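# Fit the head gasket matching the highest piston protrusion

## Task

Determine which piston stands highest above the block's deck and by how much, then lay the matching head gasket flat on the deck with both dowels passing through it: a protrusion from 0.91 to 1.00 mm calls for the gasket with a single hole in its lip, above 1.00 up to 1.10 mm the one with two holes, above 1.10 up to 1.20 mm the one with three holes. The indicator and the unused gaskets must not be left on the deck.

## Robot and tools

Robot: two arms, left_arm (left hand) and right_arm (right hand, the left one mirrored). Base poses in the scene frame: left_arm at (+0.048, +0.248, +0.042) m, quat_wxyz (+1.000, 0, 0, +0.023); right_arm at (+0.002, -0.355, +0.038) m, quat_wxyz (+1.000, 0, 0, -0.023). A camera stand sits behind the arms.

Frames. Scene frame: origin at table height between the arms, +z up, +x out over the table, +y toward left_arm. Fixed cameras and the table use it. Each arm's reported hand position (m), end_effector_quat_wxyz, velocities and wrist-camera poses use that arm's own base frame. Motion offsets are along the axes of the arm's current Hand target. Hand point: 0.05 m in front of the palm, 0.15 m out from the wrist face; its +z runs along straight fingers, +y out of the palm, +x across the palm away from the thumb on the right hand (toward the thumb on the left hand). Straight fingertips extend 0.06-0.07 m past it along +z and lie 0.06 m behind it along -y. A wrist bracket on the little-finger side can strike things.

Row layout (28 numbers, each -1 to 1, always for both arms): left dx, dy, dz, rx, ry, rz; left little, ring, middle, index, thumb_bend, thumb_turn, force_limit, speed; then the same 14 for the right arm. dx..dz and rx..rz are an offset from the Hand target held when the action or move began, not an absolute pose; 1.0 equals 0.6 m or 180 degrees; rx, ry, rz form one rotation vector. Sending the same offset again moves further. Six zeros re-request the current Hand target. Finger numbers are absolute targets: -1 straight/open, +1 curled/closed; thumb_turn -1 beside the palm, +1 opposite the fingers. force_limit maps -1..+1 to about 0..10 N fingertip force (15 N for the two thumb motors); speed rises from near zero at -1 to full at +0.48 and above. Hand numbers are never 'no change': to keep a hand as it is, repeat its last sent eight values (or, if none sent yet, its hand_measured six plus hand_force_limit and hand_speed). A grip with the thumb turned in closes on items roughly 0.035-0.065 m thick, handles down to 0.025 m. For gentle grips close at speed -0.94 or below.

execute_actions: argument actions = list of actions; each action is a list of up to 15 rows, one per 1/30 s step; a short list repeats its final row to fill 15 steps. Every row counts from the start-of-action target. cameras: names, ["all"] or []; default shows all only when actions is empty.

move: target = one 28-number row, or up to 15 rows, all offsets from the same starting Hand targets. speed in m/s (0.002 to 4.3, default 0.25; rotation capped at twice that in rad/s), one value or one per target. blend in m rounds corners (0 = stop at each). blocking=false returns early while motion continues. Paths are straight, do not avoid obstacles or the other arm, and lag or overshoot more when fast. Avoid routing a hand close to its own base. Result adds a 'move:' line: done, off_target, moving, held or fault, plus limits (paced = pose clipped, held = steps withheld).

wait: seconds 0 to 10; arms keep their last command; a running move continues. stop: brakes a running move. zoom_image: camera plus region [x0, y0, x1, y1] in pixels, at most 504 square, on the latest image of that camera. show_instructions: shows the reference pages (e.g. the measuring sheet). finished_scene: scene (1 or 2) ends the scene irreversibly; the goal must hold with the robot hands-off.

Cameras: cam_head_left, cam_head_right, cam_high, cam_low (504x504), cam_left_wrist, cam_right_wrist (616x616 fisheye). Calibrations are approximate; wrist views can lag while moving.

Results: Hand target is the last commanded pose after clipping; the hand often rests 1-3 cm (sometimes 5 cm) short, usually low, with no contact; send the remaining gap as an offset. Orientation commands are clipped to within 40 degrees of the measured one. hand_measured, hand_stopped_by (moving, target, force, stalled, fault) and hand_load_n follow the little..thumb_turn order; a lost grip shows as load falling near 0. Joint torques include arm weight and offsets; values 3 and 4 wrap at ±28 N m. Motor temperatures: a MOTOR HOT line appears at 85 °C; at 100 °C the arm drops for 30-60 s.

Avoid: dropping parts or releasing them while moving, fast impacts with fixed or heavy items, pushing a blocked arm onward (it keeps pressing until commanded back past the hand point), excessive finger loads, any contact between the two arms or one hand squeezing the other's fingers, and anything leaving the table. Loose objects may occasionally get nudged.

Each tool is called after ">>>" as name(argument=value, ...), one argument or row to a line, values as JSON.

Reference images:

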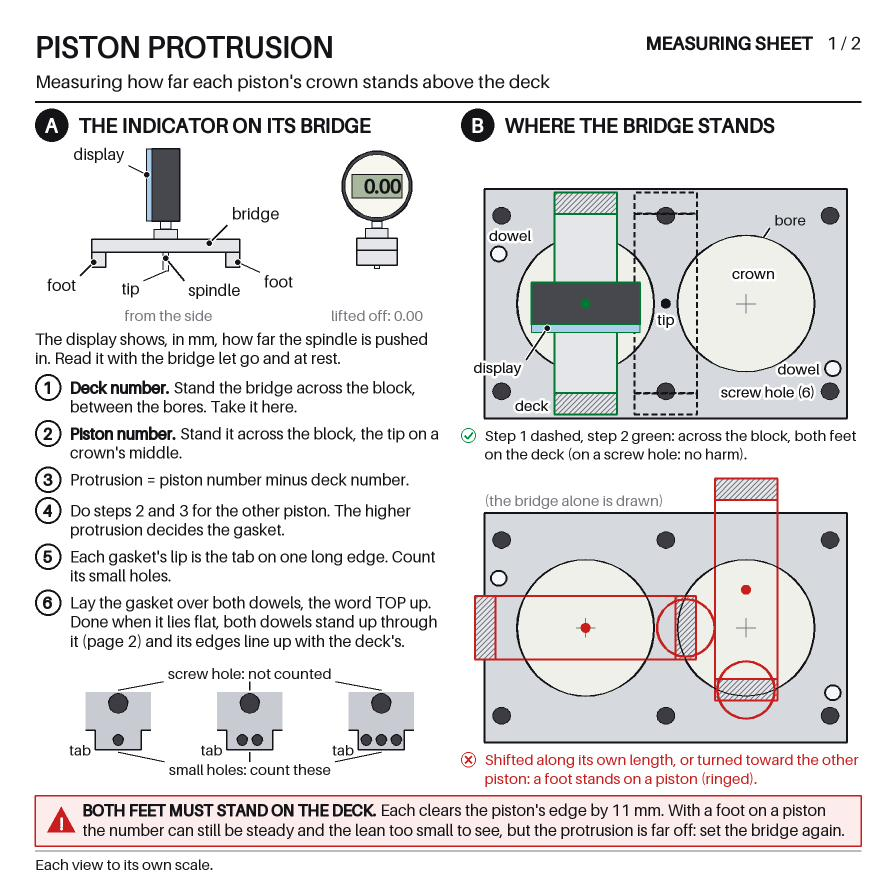

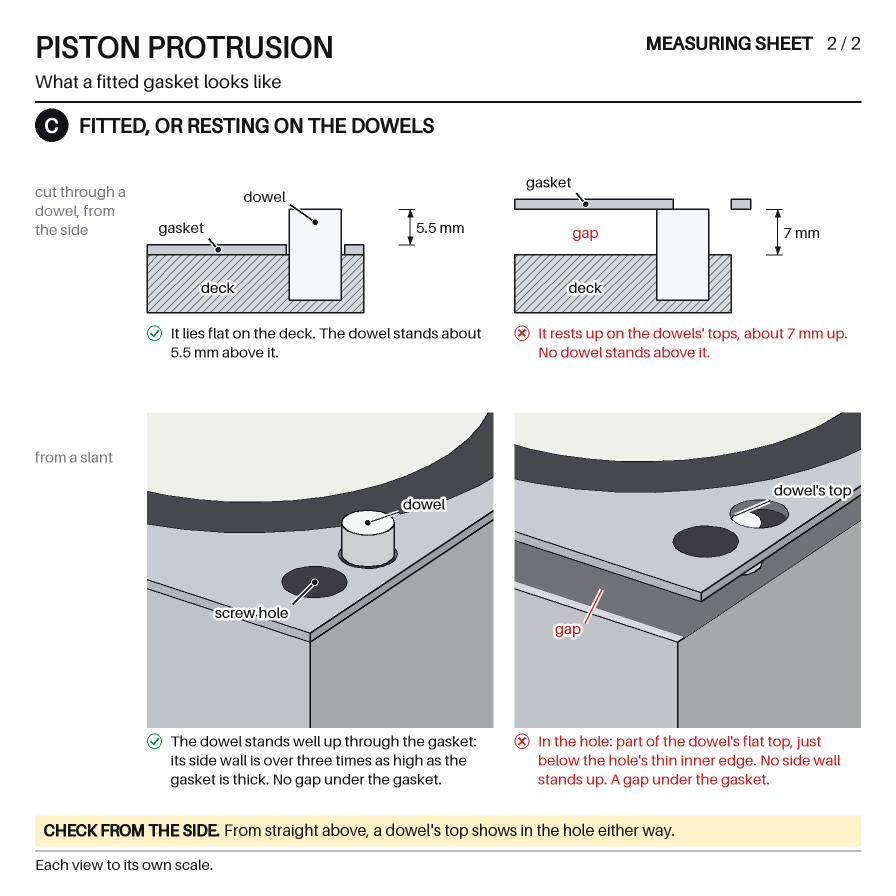

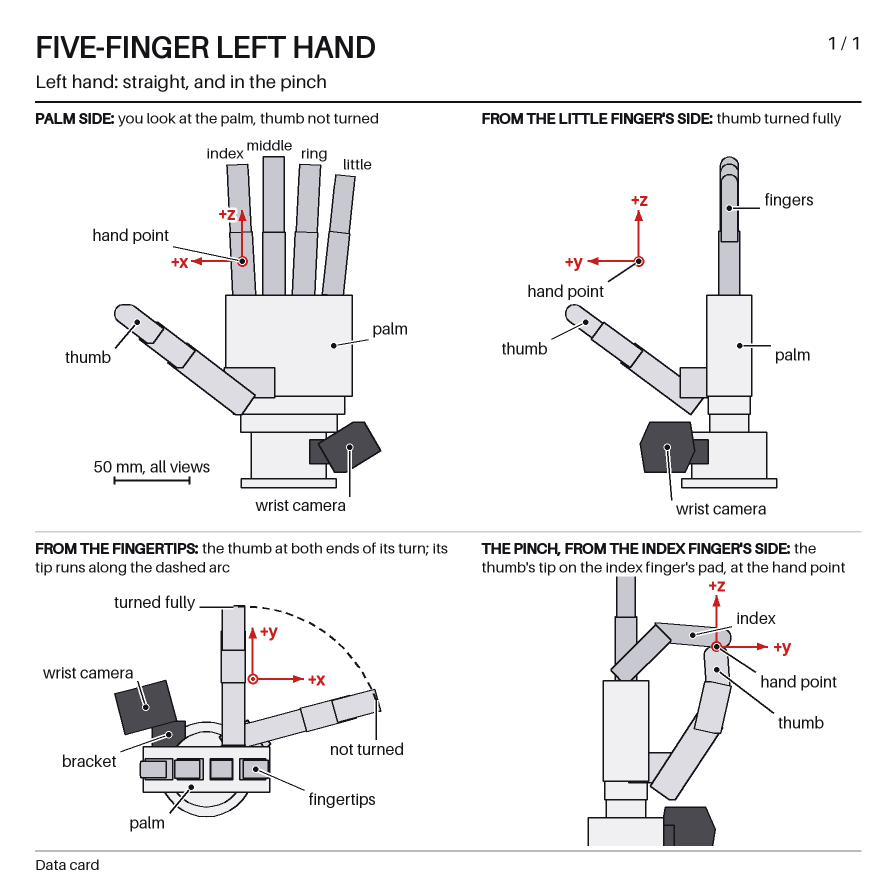

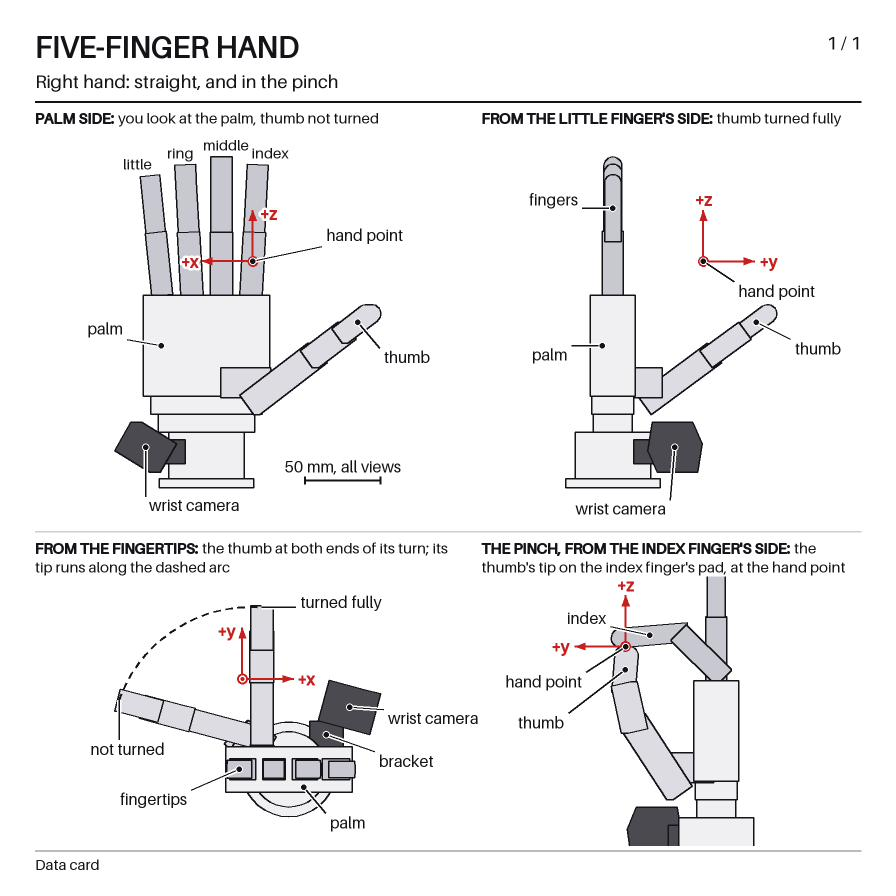

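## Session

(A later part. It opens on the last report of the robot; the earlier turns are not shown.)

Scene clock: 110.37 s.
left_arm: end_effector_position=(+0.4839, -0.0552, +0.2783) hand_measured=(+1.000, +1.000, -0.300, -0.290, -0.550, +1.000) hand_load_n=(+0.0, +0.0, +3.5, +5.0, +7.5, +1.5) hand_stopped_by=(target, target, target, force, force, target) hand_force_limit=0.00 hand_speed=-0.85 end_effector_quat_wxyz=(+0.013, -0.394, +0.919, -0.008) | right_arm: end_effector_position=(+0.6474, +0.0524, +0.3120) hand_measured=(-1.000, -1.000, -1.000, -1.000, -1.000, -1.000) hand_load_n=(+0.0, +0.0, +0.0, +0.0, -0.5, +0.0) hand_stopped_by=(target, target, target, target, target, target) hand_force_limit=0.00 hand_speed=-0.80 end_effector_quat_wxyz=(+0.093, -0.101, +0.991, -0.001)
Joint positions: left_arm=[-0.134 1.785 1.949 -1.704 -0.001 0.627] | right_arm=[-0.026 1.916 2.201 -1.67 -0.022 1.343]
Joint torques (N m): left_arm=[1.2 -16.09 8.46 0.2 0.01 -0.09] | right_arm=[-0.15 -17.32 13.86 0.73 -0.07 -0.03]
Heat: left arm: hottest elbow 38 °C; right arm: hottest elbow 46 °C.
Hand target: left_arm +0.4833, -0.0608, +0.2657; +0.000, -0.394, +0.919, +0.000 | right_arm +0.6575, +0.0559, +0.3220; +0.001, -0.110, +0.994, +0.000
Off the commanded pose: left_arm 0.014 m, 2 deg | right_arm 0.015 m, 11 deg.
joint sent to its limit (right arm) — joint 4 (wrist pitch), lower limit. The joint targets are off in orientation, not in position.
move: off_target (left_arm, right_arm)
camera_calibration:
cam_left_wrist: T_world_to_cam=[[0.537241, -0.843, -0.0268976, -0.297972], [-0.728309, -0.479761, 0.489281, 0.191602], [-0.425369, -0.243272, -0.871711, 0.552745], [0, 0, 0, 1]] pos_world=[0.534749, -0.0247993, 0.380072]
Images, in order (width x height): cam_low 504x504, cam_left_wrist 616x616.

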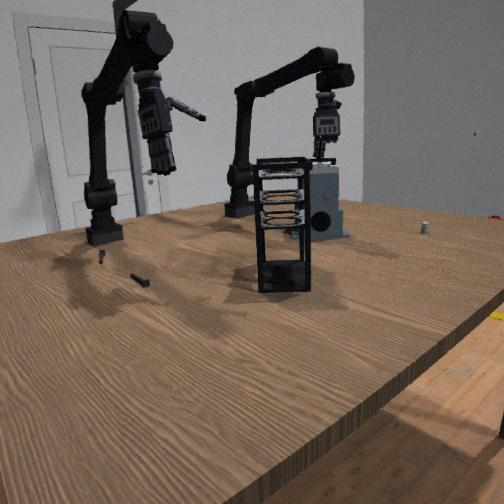

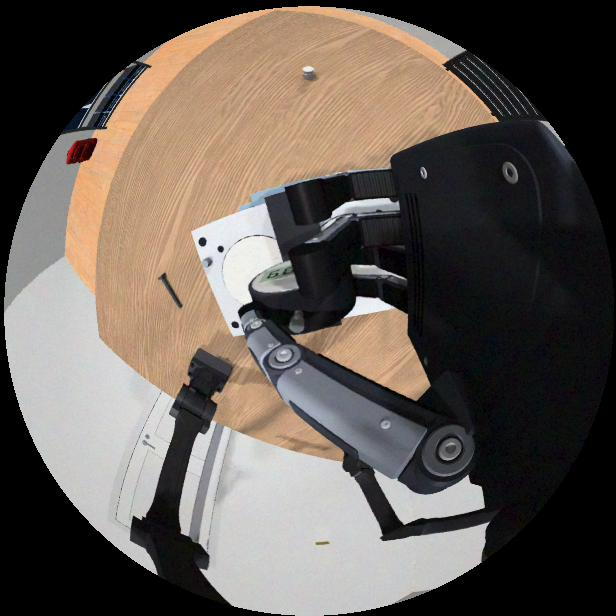

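>>> move(
  target=[
    [0.0,0.0,0.0,0,0,0,1,1,-0.3,0.2,-1,1,0.0,-0.6, 0,0,0,0,0,0,-1,-1,-1,-1,-1,-1,0,-0.8],
    [0.0,0.0,0.0,0,0,0,1,1,-0.3,0.2,-1,-1,0.0,-0.3, 0,0,0,0,0,0,-1,-1,-1,-1,-1,-1,0,-0.8],
  ],
  speed=0.05,
  cameras=["cam_left_wrist","cam_low"],
)

>>> zoom_image(
  camera="cam_left_wrist",
  region=[180, 140, 430, 390],
)

>>> zoom_image(
  camera="cam_low",
  region=[280, 100, 380, 200],
)

Scene clock: 114.10 s.
left_arm: end_effector_position=(+0.4837, -0.0552, +0.2781) hand_measured=(+1.000, +1.000, -0.300, -0.288, -1.000, -1.000) hand_load_n=(+0.0, +0.0, +0.0, +0.5, +0.0, +0.5) hand_stopped_by=(target, target, target, force, target, target) hand_force_limit=0.00 hand_speed=-0.30 end_effector_quat_wxyz=(+0.013, -0.394, +0.919, -0.008) | right_arm: end_effector_position=(+0.6474, +0.0524, +0.3120) hand_measured=(-1.000, -1.000, -1.000, -1.000, -1.000, -1.000) hand_load_n=(+0.0, +0.0, +0.0, +0.0, +0.0, +0.0) hand_stopped_by=(target, target, target, target, target, target) hand_force_limit=0.00 hand_speed=-0.80 end_effector_quat_wxyz=(+0.093, -0.101, +0.991, -0.001)
Joint positions: left_arm=[-0.134 1.785 1.948 -1.704 0 0.627] | right_arm=[-0.026 1.916 2.201 -1.67 -0.022 1.343]
Joint torques (N m): left_arm=[1.2 -16.15 8.49 0.2 0 -0.09] | right_arm=[-0.26 -17.32 13.83 0.7 -0.09 -0.04]
Heat: left arm: hottest elbow 38 °C; right arm: hottest elbow 46 °C.
Hand target: left_arm +0.4833, -0.0608, +0.2657; +0.000, -0.394, +0.919, +0.000 | right_arm +0.6575, +0.0559, +0.3220; +0.001, -0.110, +0.994, +0.000
Off the commanded pose: left_arm 0.014 m, 2 deg | right_arm 0.015 m, 11 deg.
joint sent to its limit (right arm) — joint 4 (wrist pitch), lower limit. The joint targets are off in orientation, not in position.
move: off_target (left_arm, right_arm); target 2's new numbers were sent with left_arm's hand 0.014 m and 2 deg from that target
camera_calibration:
cam_left_wrist: T_world_to_cam=[[0.537165, -0.843042, -0.0270991, -0.29781], [-0.727955, -0.479585, 0.489979, 0.191227], [-0.426069, -0.243473, -0.871313, 0.55266], [0, 0, 0, 1]] pos_world=[0.534649, -0.0247993, 0.379772]
Images, in order (width x height): cam_low 504x504, cam_left_wrist 616x616.

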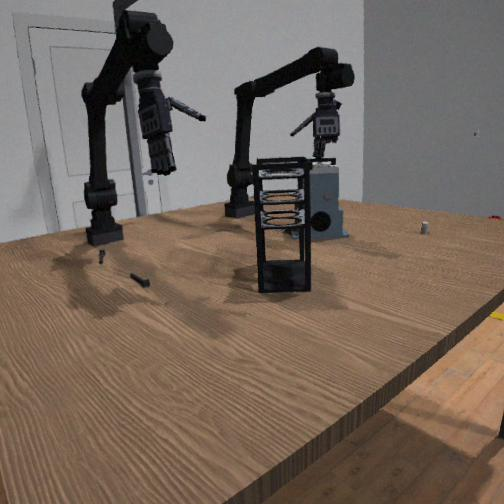

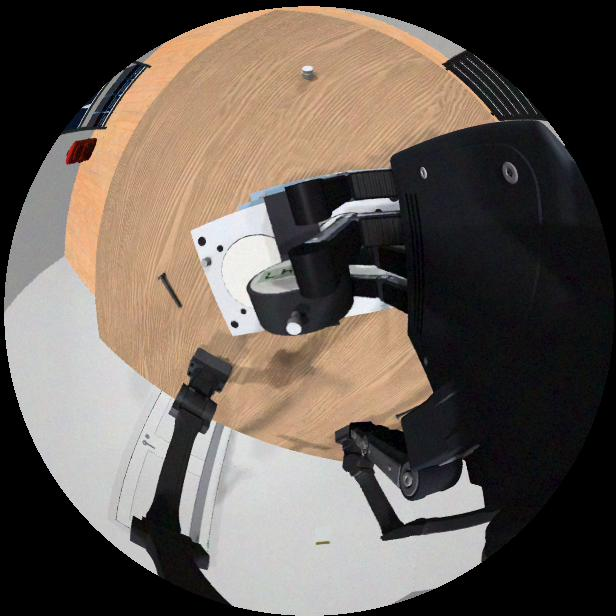

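Scaled by 2.016 from the camera's 616x616 image, which has a finer 880x880 frame.

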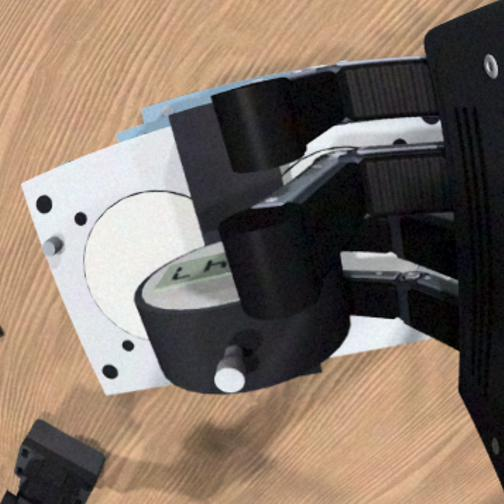

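Scaled by 5.040 from the camera's 504x504 image, which has a finer 720x720 frame.

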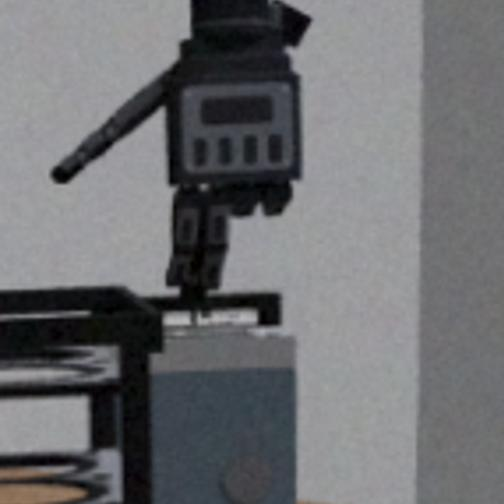

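>>> move(
  target=[
    [-0.007,-0.077,-0.0255,0,0,0,1,1,-0.3,-0.3,-1,-1,0.0,-0.6, 0,0,0,0,0,0,-1,-1,-1,-1,-1,-1,0,-0.8],
  ],
  speed=0.06,
  cameras=["cam_left_wrist","cam_low","cam_high"],
)

>>> zoom_image(
  camera="cam_left_wrist",
  region=[180, 140, 430, 390],
)

>>> zoom_image(
  camera="cam_low",
  region=[280, 100, 380, 200],
)

>>> zoom_image(
  camera="cam_high",
  region=[290, 100, 430, 300],
)

Scene clock: 116.03 s.
left_arm: end_effector_position=(+0.5050, -0.0799, +0.2748) hand_measured=(+1.000, +1.000, -0.300, -0.300, -1.000, -1.000) hand_load_n=(+0.5, +0.0, +0.0, +0.0, +0.0, +0.0) hand_stopped_by=(target, target, target, target, target, target) hand_force_limit=0.00 hand_speed=-0.60 end_effector_quat_wxyz=(+0.021, -0.392, +0.919, -0.012) | right_arm: end_effector_position=(+0.6474, +0.0524, +0.3120) hand_measured=(-1.000, -1.000, -1.000, -1.000, -1.000, -1.000) hand_load_n=(+0.0, +0.0, +0.0, +0.0, +0.0, +0.0) hand_stopped_by=(target, target, target, target, target, target) hand_force_limit=0.00 hand_speed=-0.80 end_effector_quat_wxyz=(+0.093, -0.101, +0.991, -0.001)
Joint positions: left_arm=[-0.173 1.846 2.028 -1.706 -0.003 0.591] | right_arm=[-0.026 1.916 2.201 -1.67 -0.022 1.343]
Joint torques (N m): left_arm=[1.08 -16.09 14.46 0.01 0.04 -0.1] | right_arm=[-0.03 -17.08 13.83 0.7 -0.09 -0.04]
Heat: left arm: hottest elbow 38 °C; right arm: hottest elbow 46 °C.
Hand target: left_arm +0.5197, -0.0896, +0.2810; +0.000, -0.394, +0.919, +0.000 | right_arm +0.6575, +0.0559, +0.3220; +0.001, -0.110, +0.994, +0.000
Off the commanded pose: left_arm 0.019 m, 3 deg | right_arm 0.015 m, 11 deg.
joint sent to its limit (left arm) — joint 4 (wrist pitch), lower limit. The joint targets are off in orientation, not in position.
joint sent to its limit (right arm) — joint 4 (wrist pitch), lower limit. The joint targets are off in orientation, not in position.
move: off_target (left_arm, right_arm)
camera_calibration:
cam_left_wrist: T_world_to_cam=[[0.534729, -0.844863, -0.0164357, -0.331987], [-0.737856, -0.476306, 0.478227, 0.204939], [-0.411865, -0.243595, -0.878082, 0.547503], [0, 0, 0, 1]] pos_world=[0.554237, -0.0495012, 0.377289]
Images, in order (width x height): cam_high 504x504, cam_low 504x504, cam_left_wrist 616x616.

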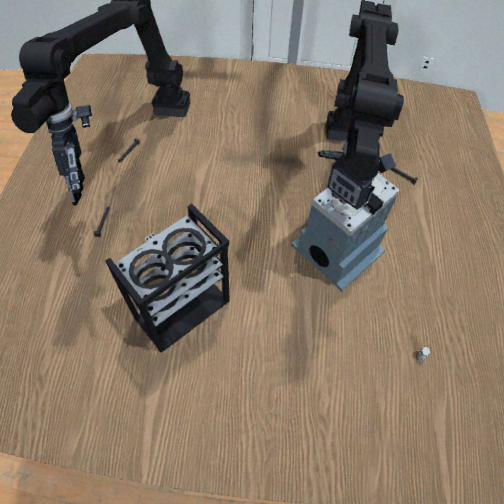

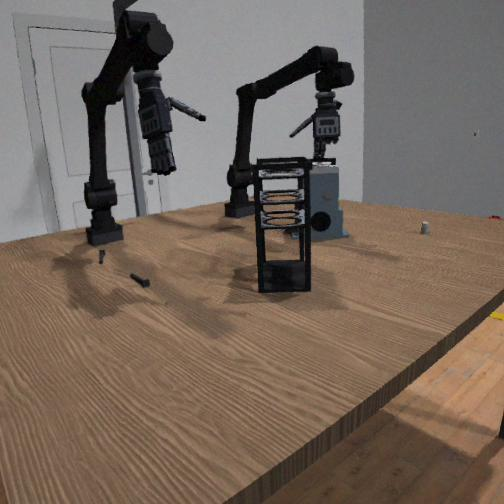

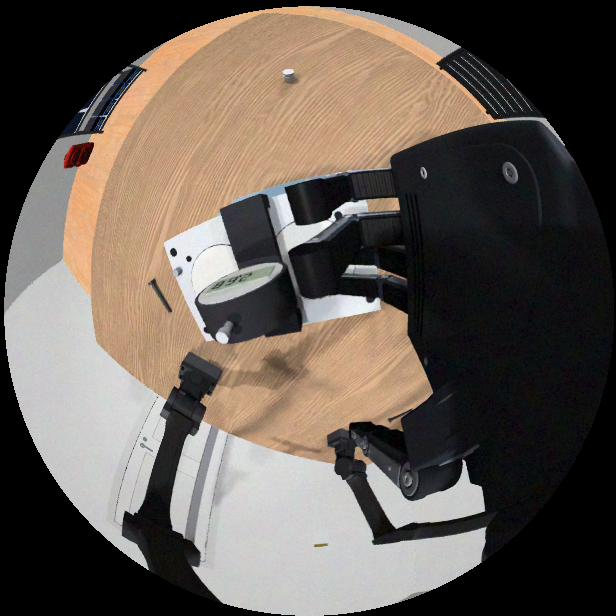

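Scaled by 2.016 from the camera's 616x616 image, which has a finer 880x880 frame.

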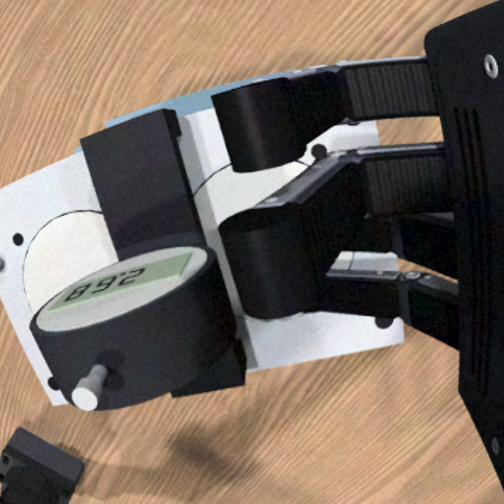

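Scaled by 5.040 from the camera's 504x504 image, which has a finer 720x720 frame.

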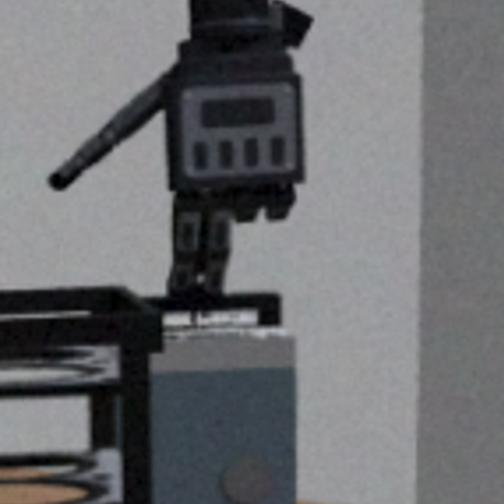

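Scaled by 2.520 from the camera's 504x504 image, which has a finer 720x720 frame.

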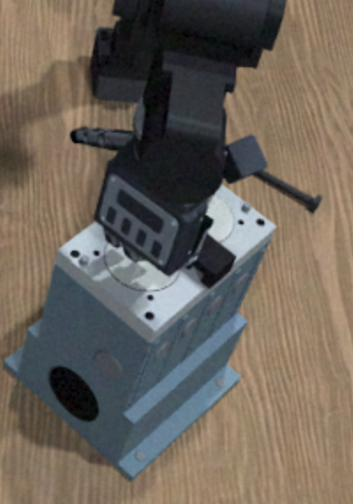

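Excellent view. Zoom the display.

>>> zoom_image(
  camera="cam_left_wrist",
  region=[185, 245, 305, 350],
)

Scaled by 4.200 from the camera's 616x616 image, which has a finer 880x880 frame.

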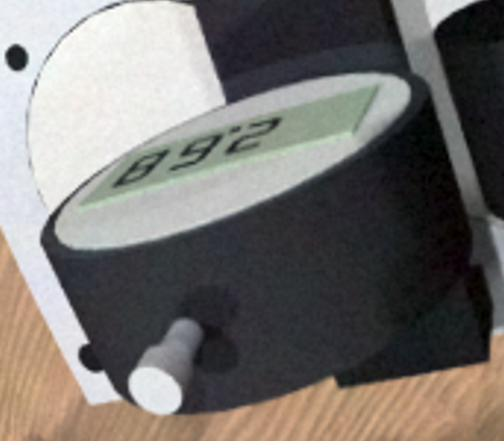

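>>> move(
  target=[
    [-0.005,0.088,-0.005,0,0,0,1,1,-0.3,-0.3,-1,-1,0.0,-0.6, 0,0,0,0,0,0,-1,-1,-1,-1,-1,-1,0,-0.8],
  ],
  speed=0.06,
  cameras=["cam_left_wrist","cam_low"],
)

>>> zoom_image(
  camera="cam_left_wrist",
  region=[180, 140, 430, 390],
)

Scene clock: 118.53 s.
left_arm: end_effector_position=(+0.4895, -0.0579, +0.2771) hand_measured=(+1.000, +1.000, -0.300, -0.300, -1.000, -1.000) hand_load_n=(+0.0, +0.0, +0.0, +0.0, +0.0, +0.0) hand_stopped_by=(target, target, target, target, target, target) hand_force_limit=0.00 hand_speed=-0.60 end_effector_quat_wxyz=(+0.014, -0.395, +0.919, -0.008) | right_arm: end_effector_position=(+0.6474, +0.0524, +0.3120) hand_measured=(-1.000, -1.000, -1.000, -1.000, -1.000, -1.000) hand_load_n=(+0.0, +0.0, +0.0, +0.0, +0.0, -0.5) hand_stopped_by=(target, target, target, target, target, target) hand_force_limit=0.00 hand_speed=-0.80 end_effector_quat_wxyz=(+0.093, -0.101, +0.991, -0.001)
Joint positions: left_arm=[-0.138 1.801 1.969 -1.706 -0.001 0.621] | right_arm=[-0.026 1.916 2.201 -1.67 -0.022 1.343]
Joint torques (N m): left_arm=[2.67 -19.96 8.4 -0.02 0.03 0.13] | right_arm=[-0.32 -17.14 13.83 0.73 -0.08 -0.05]
Heat: left arm: hottest elbow 38 °C; right arm: hottest elbow 47 °C.
Hand target: left_arm +0.4836, -0.0511, +0.2840; +0.000, -0.394, +0.919, +0.000 | right_arm +0.6575, +0.0559, +0.3220; +0.001, -0.110, +0.994, +0.000
Off the commanded pose: left_arm 0.011 m, 2 deg | right_arm 0.015 m, 11 deg.
joint sent to its limit (left arm) — joint 4 (wrist pitch), lower limit. The joint targets still meet the commanded pose.
joint sent to its limit (right arm) — joint 4 (wrist pitch), lower limit. The joint targets are off in orientation, not in position.
move: off_target (left_arm, right_arm)
camera_calibration:
cam_left_wrist: T_world_to_cam=[[0.538872, -0.841977, -0.0262781, -0.304185], [-0.727972, -0.481152, 0.488415, 0.194986], [-0.423878, -0.244064, -0.872216, 0.55273], [0, 0, 0, 1]] pos_world=[0.540151, -0.0273977, 0.378873]
Images, in order (width x height): cam_low 504x504, cam_left_wrist 616x616.

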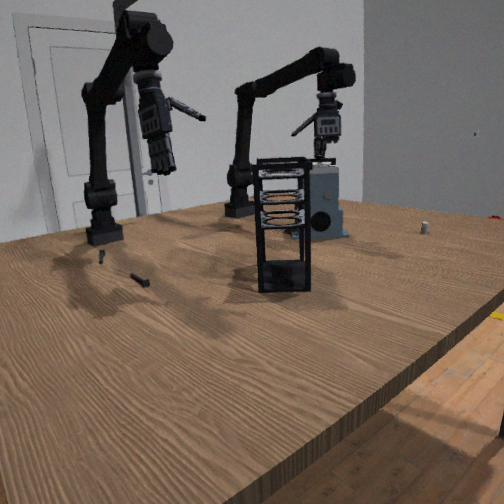

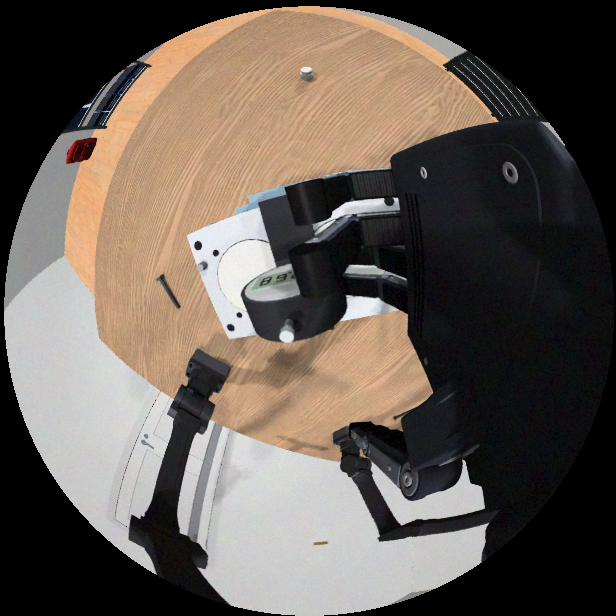

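Scaled by 2.016 from the camera's 616x616 image, which has a finer 880x880 frame.

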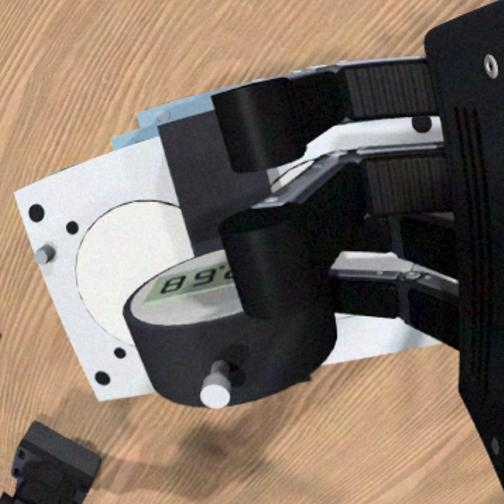

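>>> move(
  target=[
    [0.008,0.010,0.0,0,0,0,1,1,-0.3,-0.3,-1,-1,0.0,-0.6, 0,0,0,0,0,0,-1,-1,-1,-1,-1,-1,0,-0.8],
  ],
  speed=0.06,
  cameras=["cam_left_wrist","cam_low"],
)

>>> zoom_image(
  camera="cam_left_wrist",
  region=[180, 140, 430, 390],
)

Scene clock: 119.83 s.
left_arm: end_effector_position=(+0.4831, -0.0570, +0.2757) hand_measured=(+1.000, +1.000, -0.300, -0.300, -1.000, -1.000) hand_load_n=(+0.0, +0.0, +0.5, +0.0, +0.0, +0.0) hand_stopped_by=(target, target, target, target, target, target) hand_force_limit=0.00 hand_speed=-0.60 end_effector_quat_wxyz=(+0.010, -0.395, +0.919, -0.005) | right_arm: end_effector_position=(+0.6474, +0.0524, +0.3120) hand_measured=(-1.000, -1.000, -1.000, -1.000, -1.000, -1.000) hand_load_n=(+0.5, +0.0, +0.0, +0.0, +0.0, +0.0) hand_stopped_by=(target, target, target, target, target, target) hand_force_limit=0.00 hand_speed=-0.80 end_effector_quat_wxyz=(+0.093, -0.101, +0.991, -0.001)
Joint positions: left_arm=[-0.138 1.789 1.946 -1.706 -0.001 0.622] | right_arm=[-0.026 1.916 2.201 -1.67 -0.022 1.343]
Joint torques (N m): left_arm=[2.02 -19.9 8.23 0.08 0.03 0.09] | right_arm=[-0.21 -17.2 13.78 0.76 -0.08 -0.04]
Heat: left arm: hottest elbow 38 °C; right arm: hottest elbow 47 °C.
Hand target: left_arm +0.4758, -0.0504, +0.2841; +0.000, -0.394, +0.919, +0.000 | right_arm +0.6575, +0.0559, +0.3220; +0.001, -0.110, +0.994, +0.000
Off the commanded pose: left_arm 0.013 m, 1 deg | right_arm 0.015 m, 11 deg.
joint sent to its limit (left arm) — joint 4 (wrist pitch), lower limit. The joint targets still meet the commanded pose.
joint sent to its limit (right arm) — joint 4 (wrist pitch), lower limit. The joint targets are off in orientation, not in position.
move: off_target (left_arm, right_arm)
camera_calibration:
cam_left_wrist: T_world_to_cam=[[0.537968, -0.842318, -0.0330212, -0.297723], [-0.723296, -0.481361, 0.49511, 0.187297], [-0.432935, -0.242469, -0.868203, 0.55232], [0, 0, 0, 1]] pos_world=[0.534755, -0.026699, 0.376962]
Images, in order (width x height): cam_low 504x504, cam_left_wrist 616x616.

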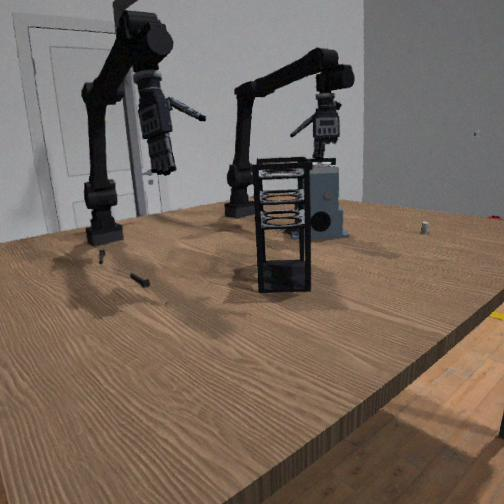

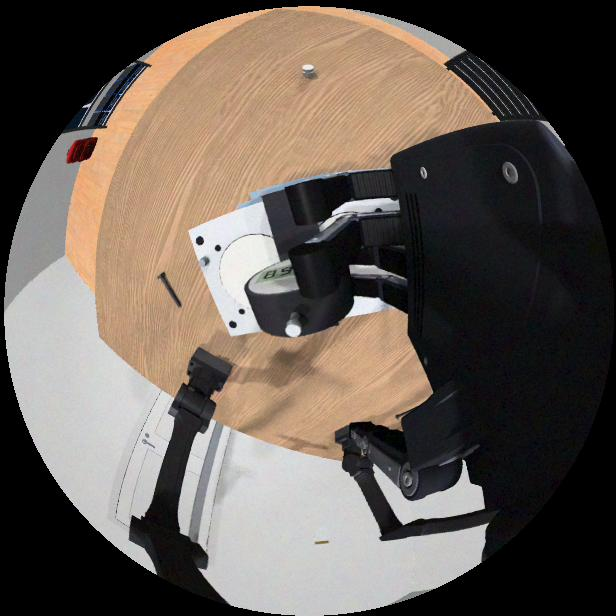

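Scaled by 2.016 from the camera's 616x616 image, which has a finer 880x880 frame.

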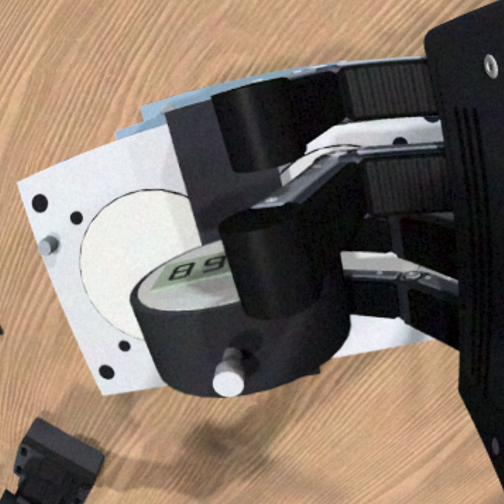

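>>> move(
  target=[
    [0.0,0.0,0.0,0,0,0,1,1,-0.3,-0.3,-1,1,0.1,0.0, 0,0,0,0,0,0,-1,-1,-1,-1,-1,-1,0,-0.8],
    [0.0,0.0,0.0,0,0,0,1,1,-0.3,-0.3,0.3,1,-0.4,-0.85, 0,0,0,0,0,0,-1,-1,-1,-1,-1,-1,0,-0.8],
    [0.0,0.0,0.0,0,0,0,1,1,-0.3,0.2,0.3,1,-0.4,-0.85, 0,0,0,0,0,0,-1,-1,-1,-1,-1,-1,0,-0.8],
  ],
  speed=0.08,
  cameras=["cam_left_wrist","cam_low"],
)

>>> zoom_image(
  camera="cam_left_wrist",
  region=[180, 140, 430, 390],
)

Scene clock: 124.50 s.
left_arm: end_effector_position=(+0.4824, -0.0568, +0.2780) hand_measured=(+1.000, +1.000, -0.300, -0.288, -0.552, +1.000) hand_load_n=(+0.5, +0.0, +2.5, +4.5, +7.0, +0.5) hand_stopped_by=(target, target, target, force, force, target) hand_force_limit=-0.40 hand_speed=-0.85 end_effector_quat_wxyz=(+0.012, -0.394, +0.919, -0.007) | right_arm: end_effector_position=(+0.6474, +0.0524, +0.3120) hand_measured=(-1.000, -1.000, -1.000, -1.000, -1.000, -1.000) hand_load_n=(+0.0, +0.0, +0.0, +0.0, +0.0, +0.0) hand_stopped_by=(target, target, target, target, target, target) hand_force_limit=0.00 hand_speed=-0.80 end_effector_quat_wxyz=(+0.093, -0.101, +0.991, -0.001)
Joint positions: left_arm=[-0.138 1.784 1.946 -1.706 -0.001 0.624] | right_arm=[-0.026 1.916 2.201 -1.67 -0.022 1.343]
Joint torques (N m): left_arm=[2.61 -19.6 8.27 -0.02 -0.01 0.11] | right_arm=[-0.15 -17.08 13.89 0.75 -0.07 -0.02]
Heat: left arm: hottest elbow 38 °C; right arm: hottest elbow 47 °C.
Hand target: left_arm +0.4759, -0.0504, +0.2840; +0.000, -0.394, +0.919, +0.000 | right_arm +0.6575, +0.0559, +0.3220; +0.001, -0.110, +0.994, +0.000
Off the commanded pose: left_arm 0.011 m, 1 deg | right_arm 0.015 m, 11 deg.
joint sent to its limit (left arm) — joint 4 (wrist pitch), lower limit. The joint targets still meet the commanded pose.
joint sent to its limit (right arm) — joint 4 (wrist pitch), lower limit. The joint targets are off in orientation, not in position.
move: off_target (left_arm, right_arm); target 2's new numbers were sent with left_arm's hand 0.013 m and 1 deg from that target; target 3's new numbers were sent with left_arm's hand 0.011 m and 1 deg from that target
camera_calibration:
cam_left_wrist: T_world_to_cam=[[0.536463, -0.843405, -0.0295806, -0.297409], [-0.726637, -0.479448, 0.492066, 0.188341], [-0.429194, -0.242481, -0.870055, 0.552771], [0, 0, 0, 1]] pos_world=[0.53365, -0.0265002, 0.379468]
Images, in order (width x height): cam_low 504x504, cam_left_wrist 616x616.

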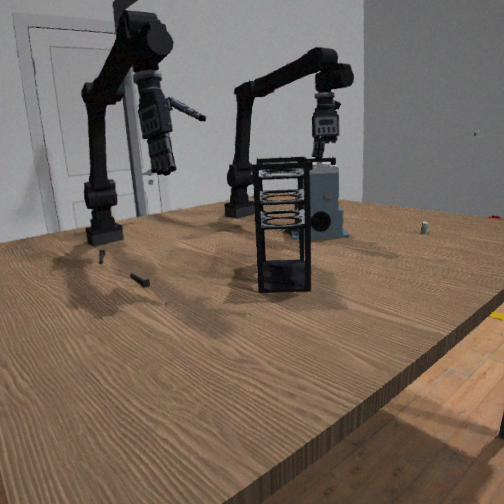

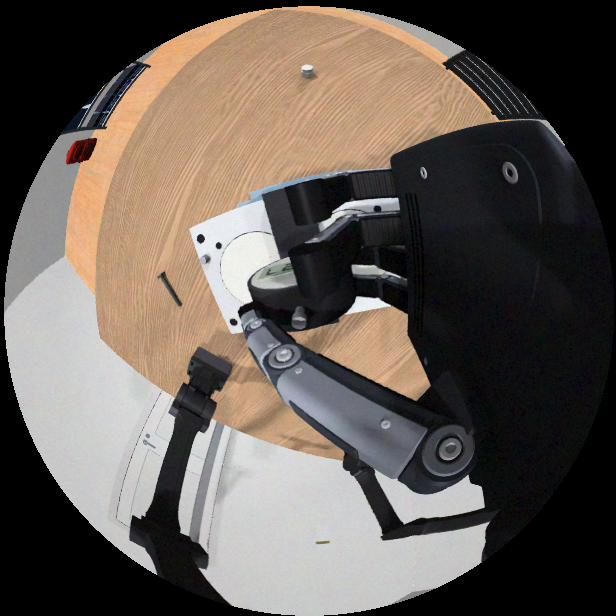

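Scaled by 2.016 from the camera's 616x616 image, which has a finer 880x880 frame.

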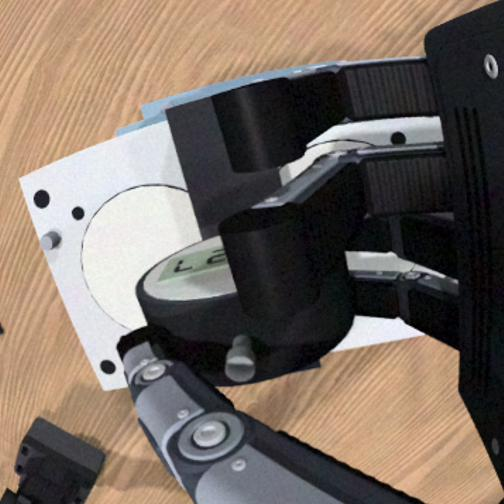

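>>> move(
  target=[
    [0.0,0.0,-0.045,0,0,0,1,1,-0.3,0.2,0.3,1,-0.4,-0.85, 0,0,0,0,0,0,-1,-1,-1,-1,-1,-1,0,-0.8],
    [0.0,-0.0667,-0.045,0,0,0,1,1,-0.3,0.2,0.3,1,-0.4,-0.85, 0,0,0,0,0,0,-1,-1,-1,-1,-1,-1,0,-0.8],
  ],
  speed=0.08,
  cameras=["cam_left_wrist","cam_low","cam_high"],
)

>>> zoom_image(
  camera="cam_left_wrist",
  region=[150, 140, 430, 390],
)

>>> zoom_image(
  camera="cam_low",
  region=[280, 100, 380, 200],
)

>>> zoom_image(
  camera="cam_high",
  region=[290, 100, 430, 300],
)

Scene clock: 127.17 s.
left_arm: end_effector_position=(+0.4887, -0.0697, +0.2907) hand_measured=(+1.000, +1.000, -0.300, -0.288, -0.552, +1.000) hand_load_n=(+0.0, +0.5, +3.0, +4.5, +6.5, +0.5) hand_stopped_by=(target, target, target, force, force, target) hand_force_limit=-0.40 hand_speed=-0.85 end_effector_quat_wxyz=(+0.028, -0.392, +0.920, -0.017) | right_arm: end_effector_position=(+0.6474, +0.0524, +0.3120) hand_measured=(-1.000, -1.000, -1.000, -1.000, -1.000, -1.000) hand_load_n=(+0.0, +0.0, +0.0, +0.0, +0.0, +0.0) hand_stopped_by=(target, target, target, target, target, target) hand_force_limit=0.00 hand_speed=-0.80 end_effector_quat_wxyz=(+0.093, -0.101, +0.991, -0.001)
Joint positions: left_arm=[-0.159 1.784 1.986 -1.706 -0.001 0.606] | right_arm=[-0.026 1.916 2.201 -1.67 -0.022 1.343]
Joint torques (N m): left_arm=[1.14 -17.03 15.86 0.05 -0.11 -0.11] | right_arm=[-0.38 -17.2 13.82 0.69 -0.07 -0.03]
Heat: left arm: hottest elbow 38 °C; right arm: hottest elbow 47 °C.
Hand target: left_arm +0.5048, -0.0780, +0.3112; +0.001, -0.394, +0.919, +0.000 | right_arm +0.6575, +0.0559, +0.3220; +0.001, -0.110, +0.994, +0.000
Off the commanded pose: left_arm 0.027 m, 4 deg | right_arm 0.015 m, 11 deg.
joint sent to its limit (left arm) — joint 4 (wrist pitch), lower limit. The joint targets are off in orientation, not in position.
joint sent to its limit (right arm) — joint 4 (wrist pitch), lower limit. The joint targets are off in orientation, not in position.
move: off_target (left_arm, right_arm)
camera_calibration:
cam_left_wrist: T_world_to_cam=[[0.533542, -0.845768, -0.0029738, -0.317859], [-0.747407, -0.473132, 0.4664, 0.198531], [-0.395873, -0.246622, -0.884569, 0.55106], [0, 0, 0, 1]] pos_world=[0.536125, -0.0390005, 0.39391]
Images, in order (width x height): cam_high 504x504, cam_low 504x504, cam_left_wrist 616x616.

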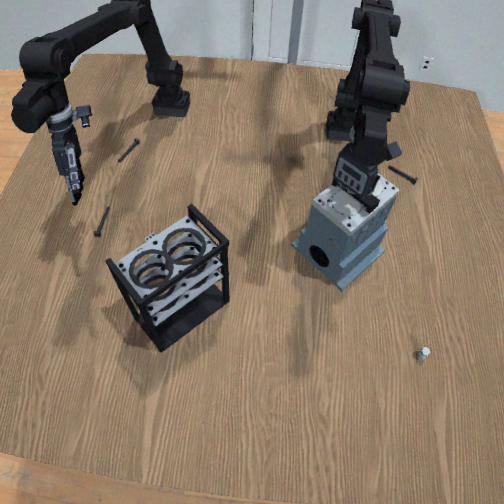

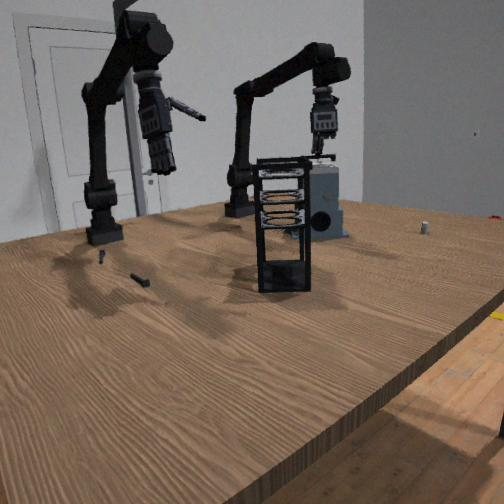

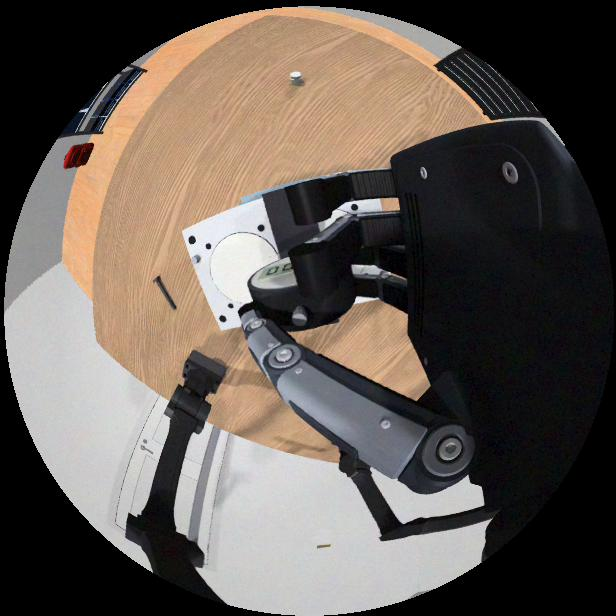

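Scaled by 1.800 from the camera's 616x616 image, which has a finer 880x880 frame.

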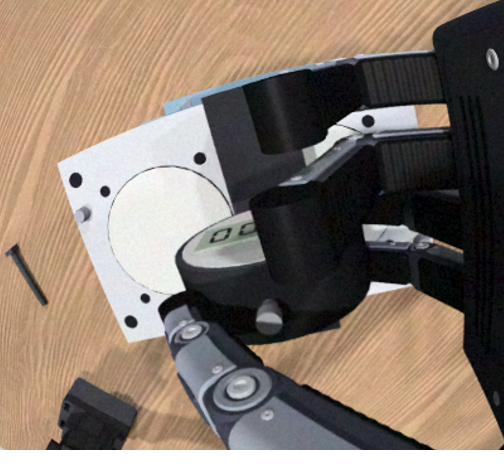

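Scaled by 5.040 from the camera's 504x504 image, which has a finer 720x720 frame.

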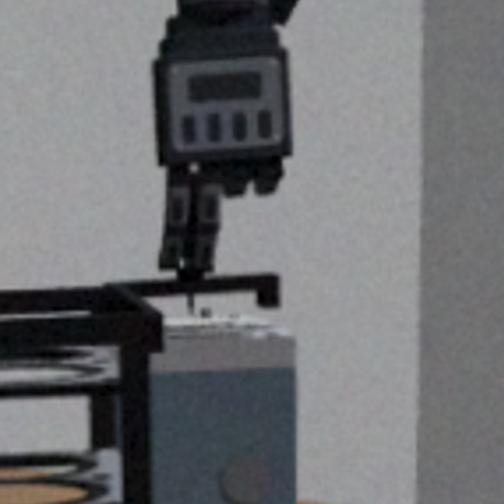

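Scaled by 2.520 from the camera's 504x504 image, which has a finer 720x720 frame.

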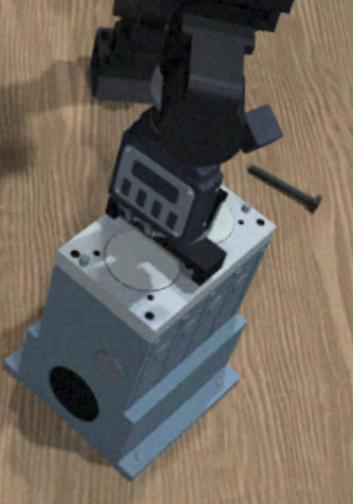

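>>> move(
  target=[
    [-0.0027,-0.0355,0.005,0,0,0,1,1,-0.3,0.2,0.3,1,-0.4,-0.85, 0,0,0,0,0,0,-1,-1,-1,-1,-1,-1,0,-0.8],
  ],
  speed=0.08,
  cameras=["cam_left_wrist"],
)

>>> zoom_image(
  camera="cam_left_wrist",
  region=[150, 140, 430, 390],
)

Scene clock: 130.20 s.
left_arm: end_effector_position=(+0.5058, -0.0814, +0.2877) hand_measured=(+1.000, +1.000, -0.300, -0.288, -0.552, +1.000) hand_load_n=(+0.0, +0.0, +3.0, +4.5, +6.5, +0.5) hand_stopped_by=(target, target, target, force, force, target) hand_force_limit=-0.40 hand_speed=-0.85 end_effector_quat_wxyz=(+0.033, -0.393, +0.919, -0.021) | right_arm: end_effector_position=(+0.6474, +0.0524, +0.3120) hand_measured=(-1.000, -1.000, -1.000, -1.000, -1.000, -1.000) hand_load_n=(+0.0, +0.0, +0.0, +0.0, +0.0, +0.0) hand_stopped_by=(target, target, target, target, target, target) hand_force_limit=0.00 hand_speed=-0.80 end_effector_quat_wxyz=(+0.093, -0.101, +0.991, -0.001)
Joint positions: left_arm=[-0.174 1.831 2.045 -1.706 -0.001 0.589] | right_arm=[-0.026 1.916 2.201 -1.67 -0.022 1.343]
Joint torques (N m): left_arm=[0.5 -17.32 15.79 0.09 -0.11 -0.1] | right_arm=[-0.21 -17.2 13.78 0.69 -0.07 -0.03]
Heat: left arm: hottest elbow 38 °C; right arm: hottest elbow 47 °C.
Hand target: left_arm +0.5214, -0.0915, +0.3081; +0.000, -0.394, +0.919, +0.000 | right_arm +0.6575, +0.0559, +0.3220; +0.001, -0.110, +0.994, +0.000
Off the commanded pose: left_arm 0.028 m, 4 deg | right_arm 0.015 m, 11 deg.
joint sent to its limit (left arm) — joint 4 (wrist pitch), lower limit. The joint targets are off in orientation, not in position.
joint sent to its limit (right arm) — joint 4 (wrist pitch), lower limit. The joint targets are off in orientation, not in position.
move: off_target (left_arm, right_arm)
camera_calibration:
cam_left_wrist: T_world_to_cam=[[0.535751, -0.84435, 0.00659873, -0.340468], [-0.751981, -0.473558, 0.45855, 0.211673], [-0.384052, -0.250631, -0.888644, 0.547172], [0, 0, 0, 1]] pos_world=[0.551722, -0.0500966, 0.391425]
Images, in order (width x height): cam_left_wrist 616x616.

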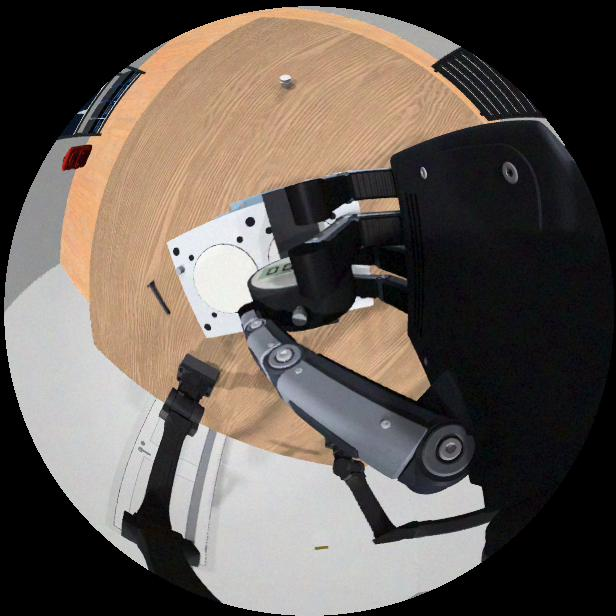

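Scaled by 1.800 from the camera's 616x616 image, which has a finer 880x880 frame.

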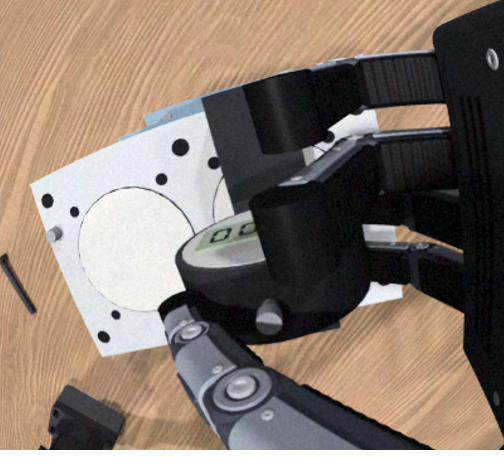

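>>> move(
  target=[
    [0.01,0.012,0.035,0,0,0,1,1,-0.3,0.2,0.3,1,-0.4,-0.85, 0,0,0,0,0,0,-1,-1,-1,-1,-1,-1,0,-0.8],
  ],
  speed=0.05,
)

Scene clock: 132.47 s.
left_arm: end_effector_position=(+0.5070, -0.0822, +0.2845) hand_measured=(+1.000, +1.000, -0.300, -0.288, -0.552, +1.000) hand_load_n=(+0.0, +0.0, +3.5, +4.5, +6.5, +0.5) hand_stopped_by=(target, target, target, force, force, target) hand_force_limit=-0.40 hand_speed=-0.85 end_effector_quat_wxyz=(+0.031, -0.394, +0.919, -0.020) | right_arm: end_effector_position=(+0.6474, +0.0524, +0.3120) hand_measured=(-1.000, -1.000, -1.000, -1.000, -1.000, -1.000) hand_load_n=(+0.0, +0.0, +0.0, +0.0, -0.5, +0.0) hand_stopped_by=(target, target, target, target, target, target) hand_force_limit=0.00 hand_speed=-0.80 end_effector_quat_wxyz=(+0.093, -0.101, +0.991, -0.001)
Joint positions: left_arm=[-0.175 1.838 2.046 -1.706 -0.001 0.586] | right_arm=[-0.026 1.916 2.201 -1.67 -0.022 1.343]
Joint torques (N m): left_arm=[0.91 -17.03 11.66 0.06 -0.07 -0.1] | right_arm=[-0.15 -17.32 13.82 0.72 -0.08 -0.03]
Heat: left arm: hottest elbow 38 °C; right arm: hottest elbow 47 °C.
Hand target: left_arm +0.5120, -0.0908, +0.2870; +0.000, -0.394, +0.919, +0.000 | right_arm +0.6575, +0.0559, +0.3220; +0.001, -0.110, +0.994, +0.000
Off the commanded pose: left_arm 0.010 m, 4 deg | right_arm 0.015 m, 11 deg.
joint sent to its limit (left arm) — joint 4 (wrist pitch), lower limit. The joint targets are off in orientation, not in position.
joint sent to its limit (right arm) — joint 4 (wrist pitch), lower limit. The joint targets are off in orientation, not in position.
move: off_target (left_arm, right_arm)


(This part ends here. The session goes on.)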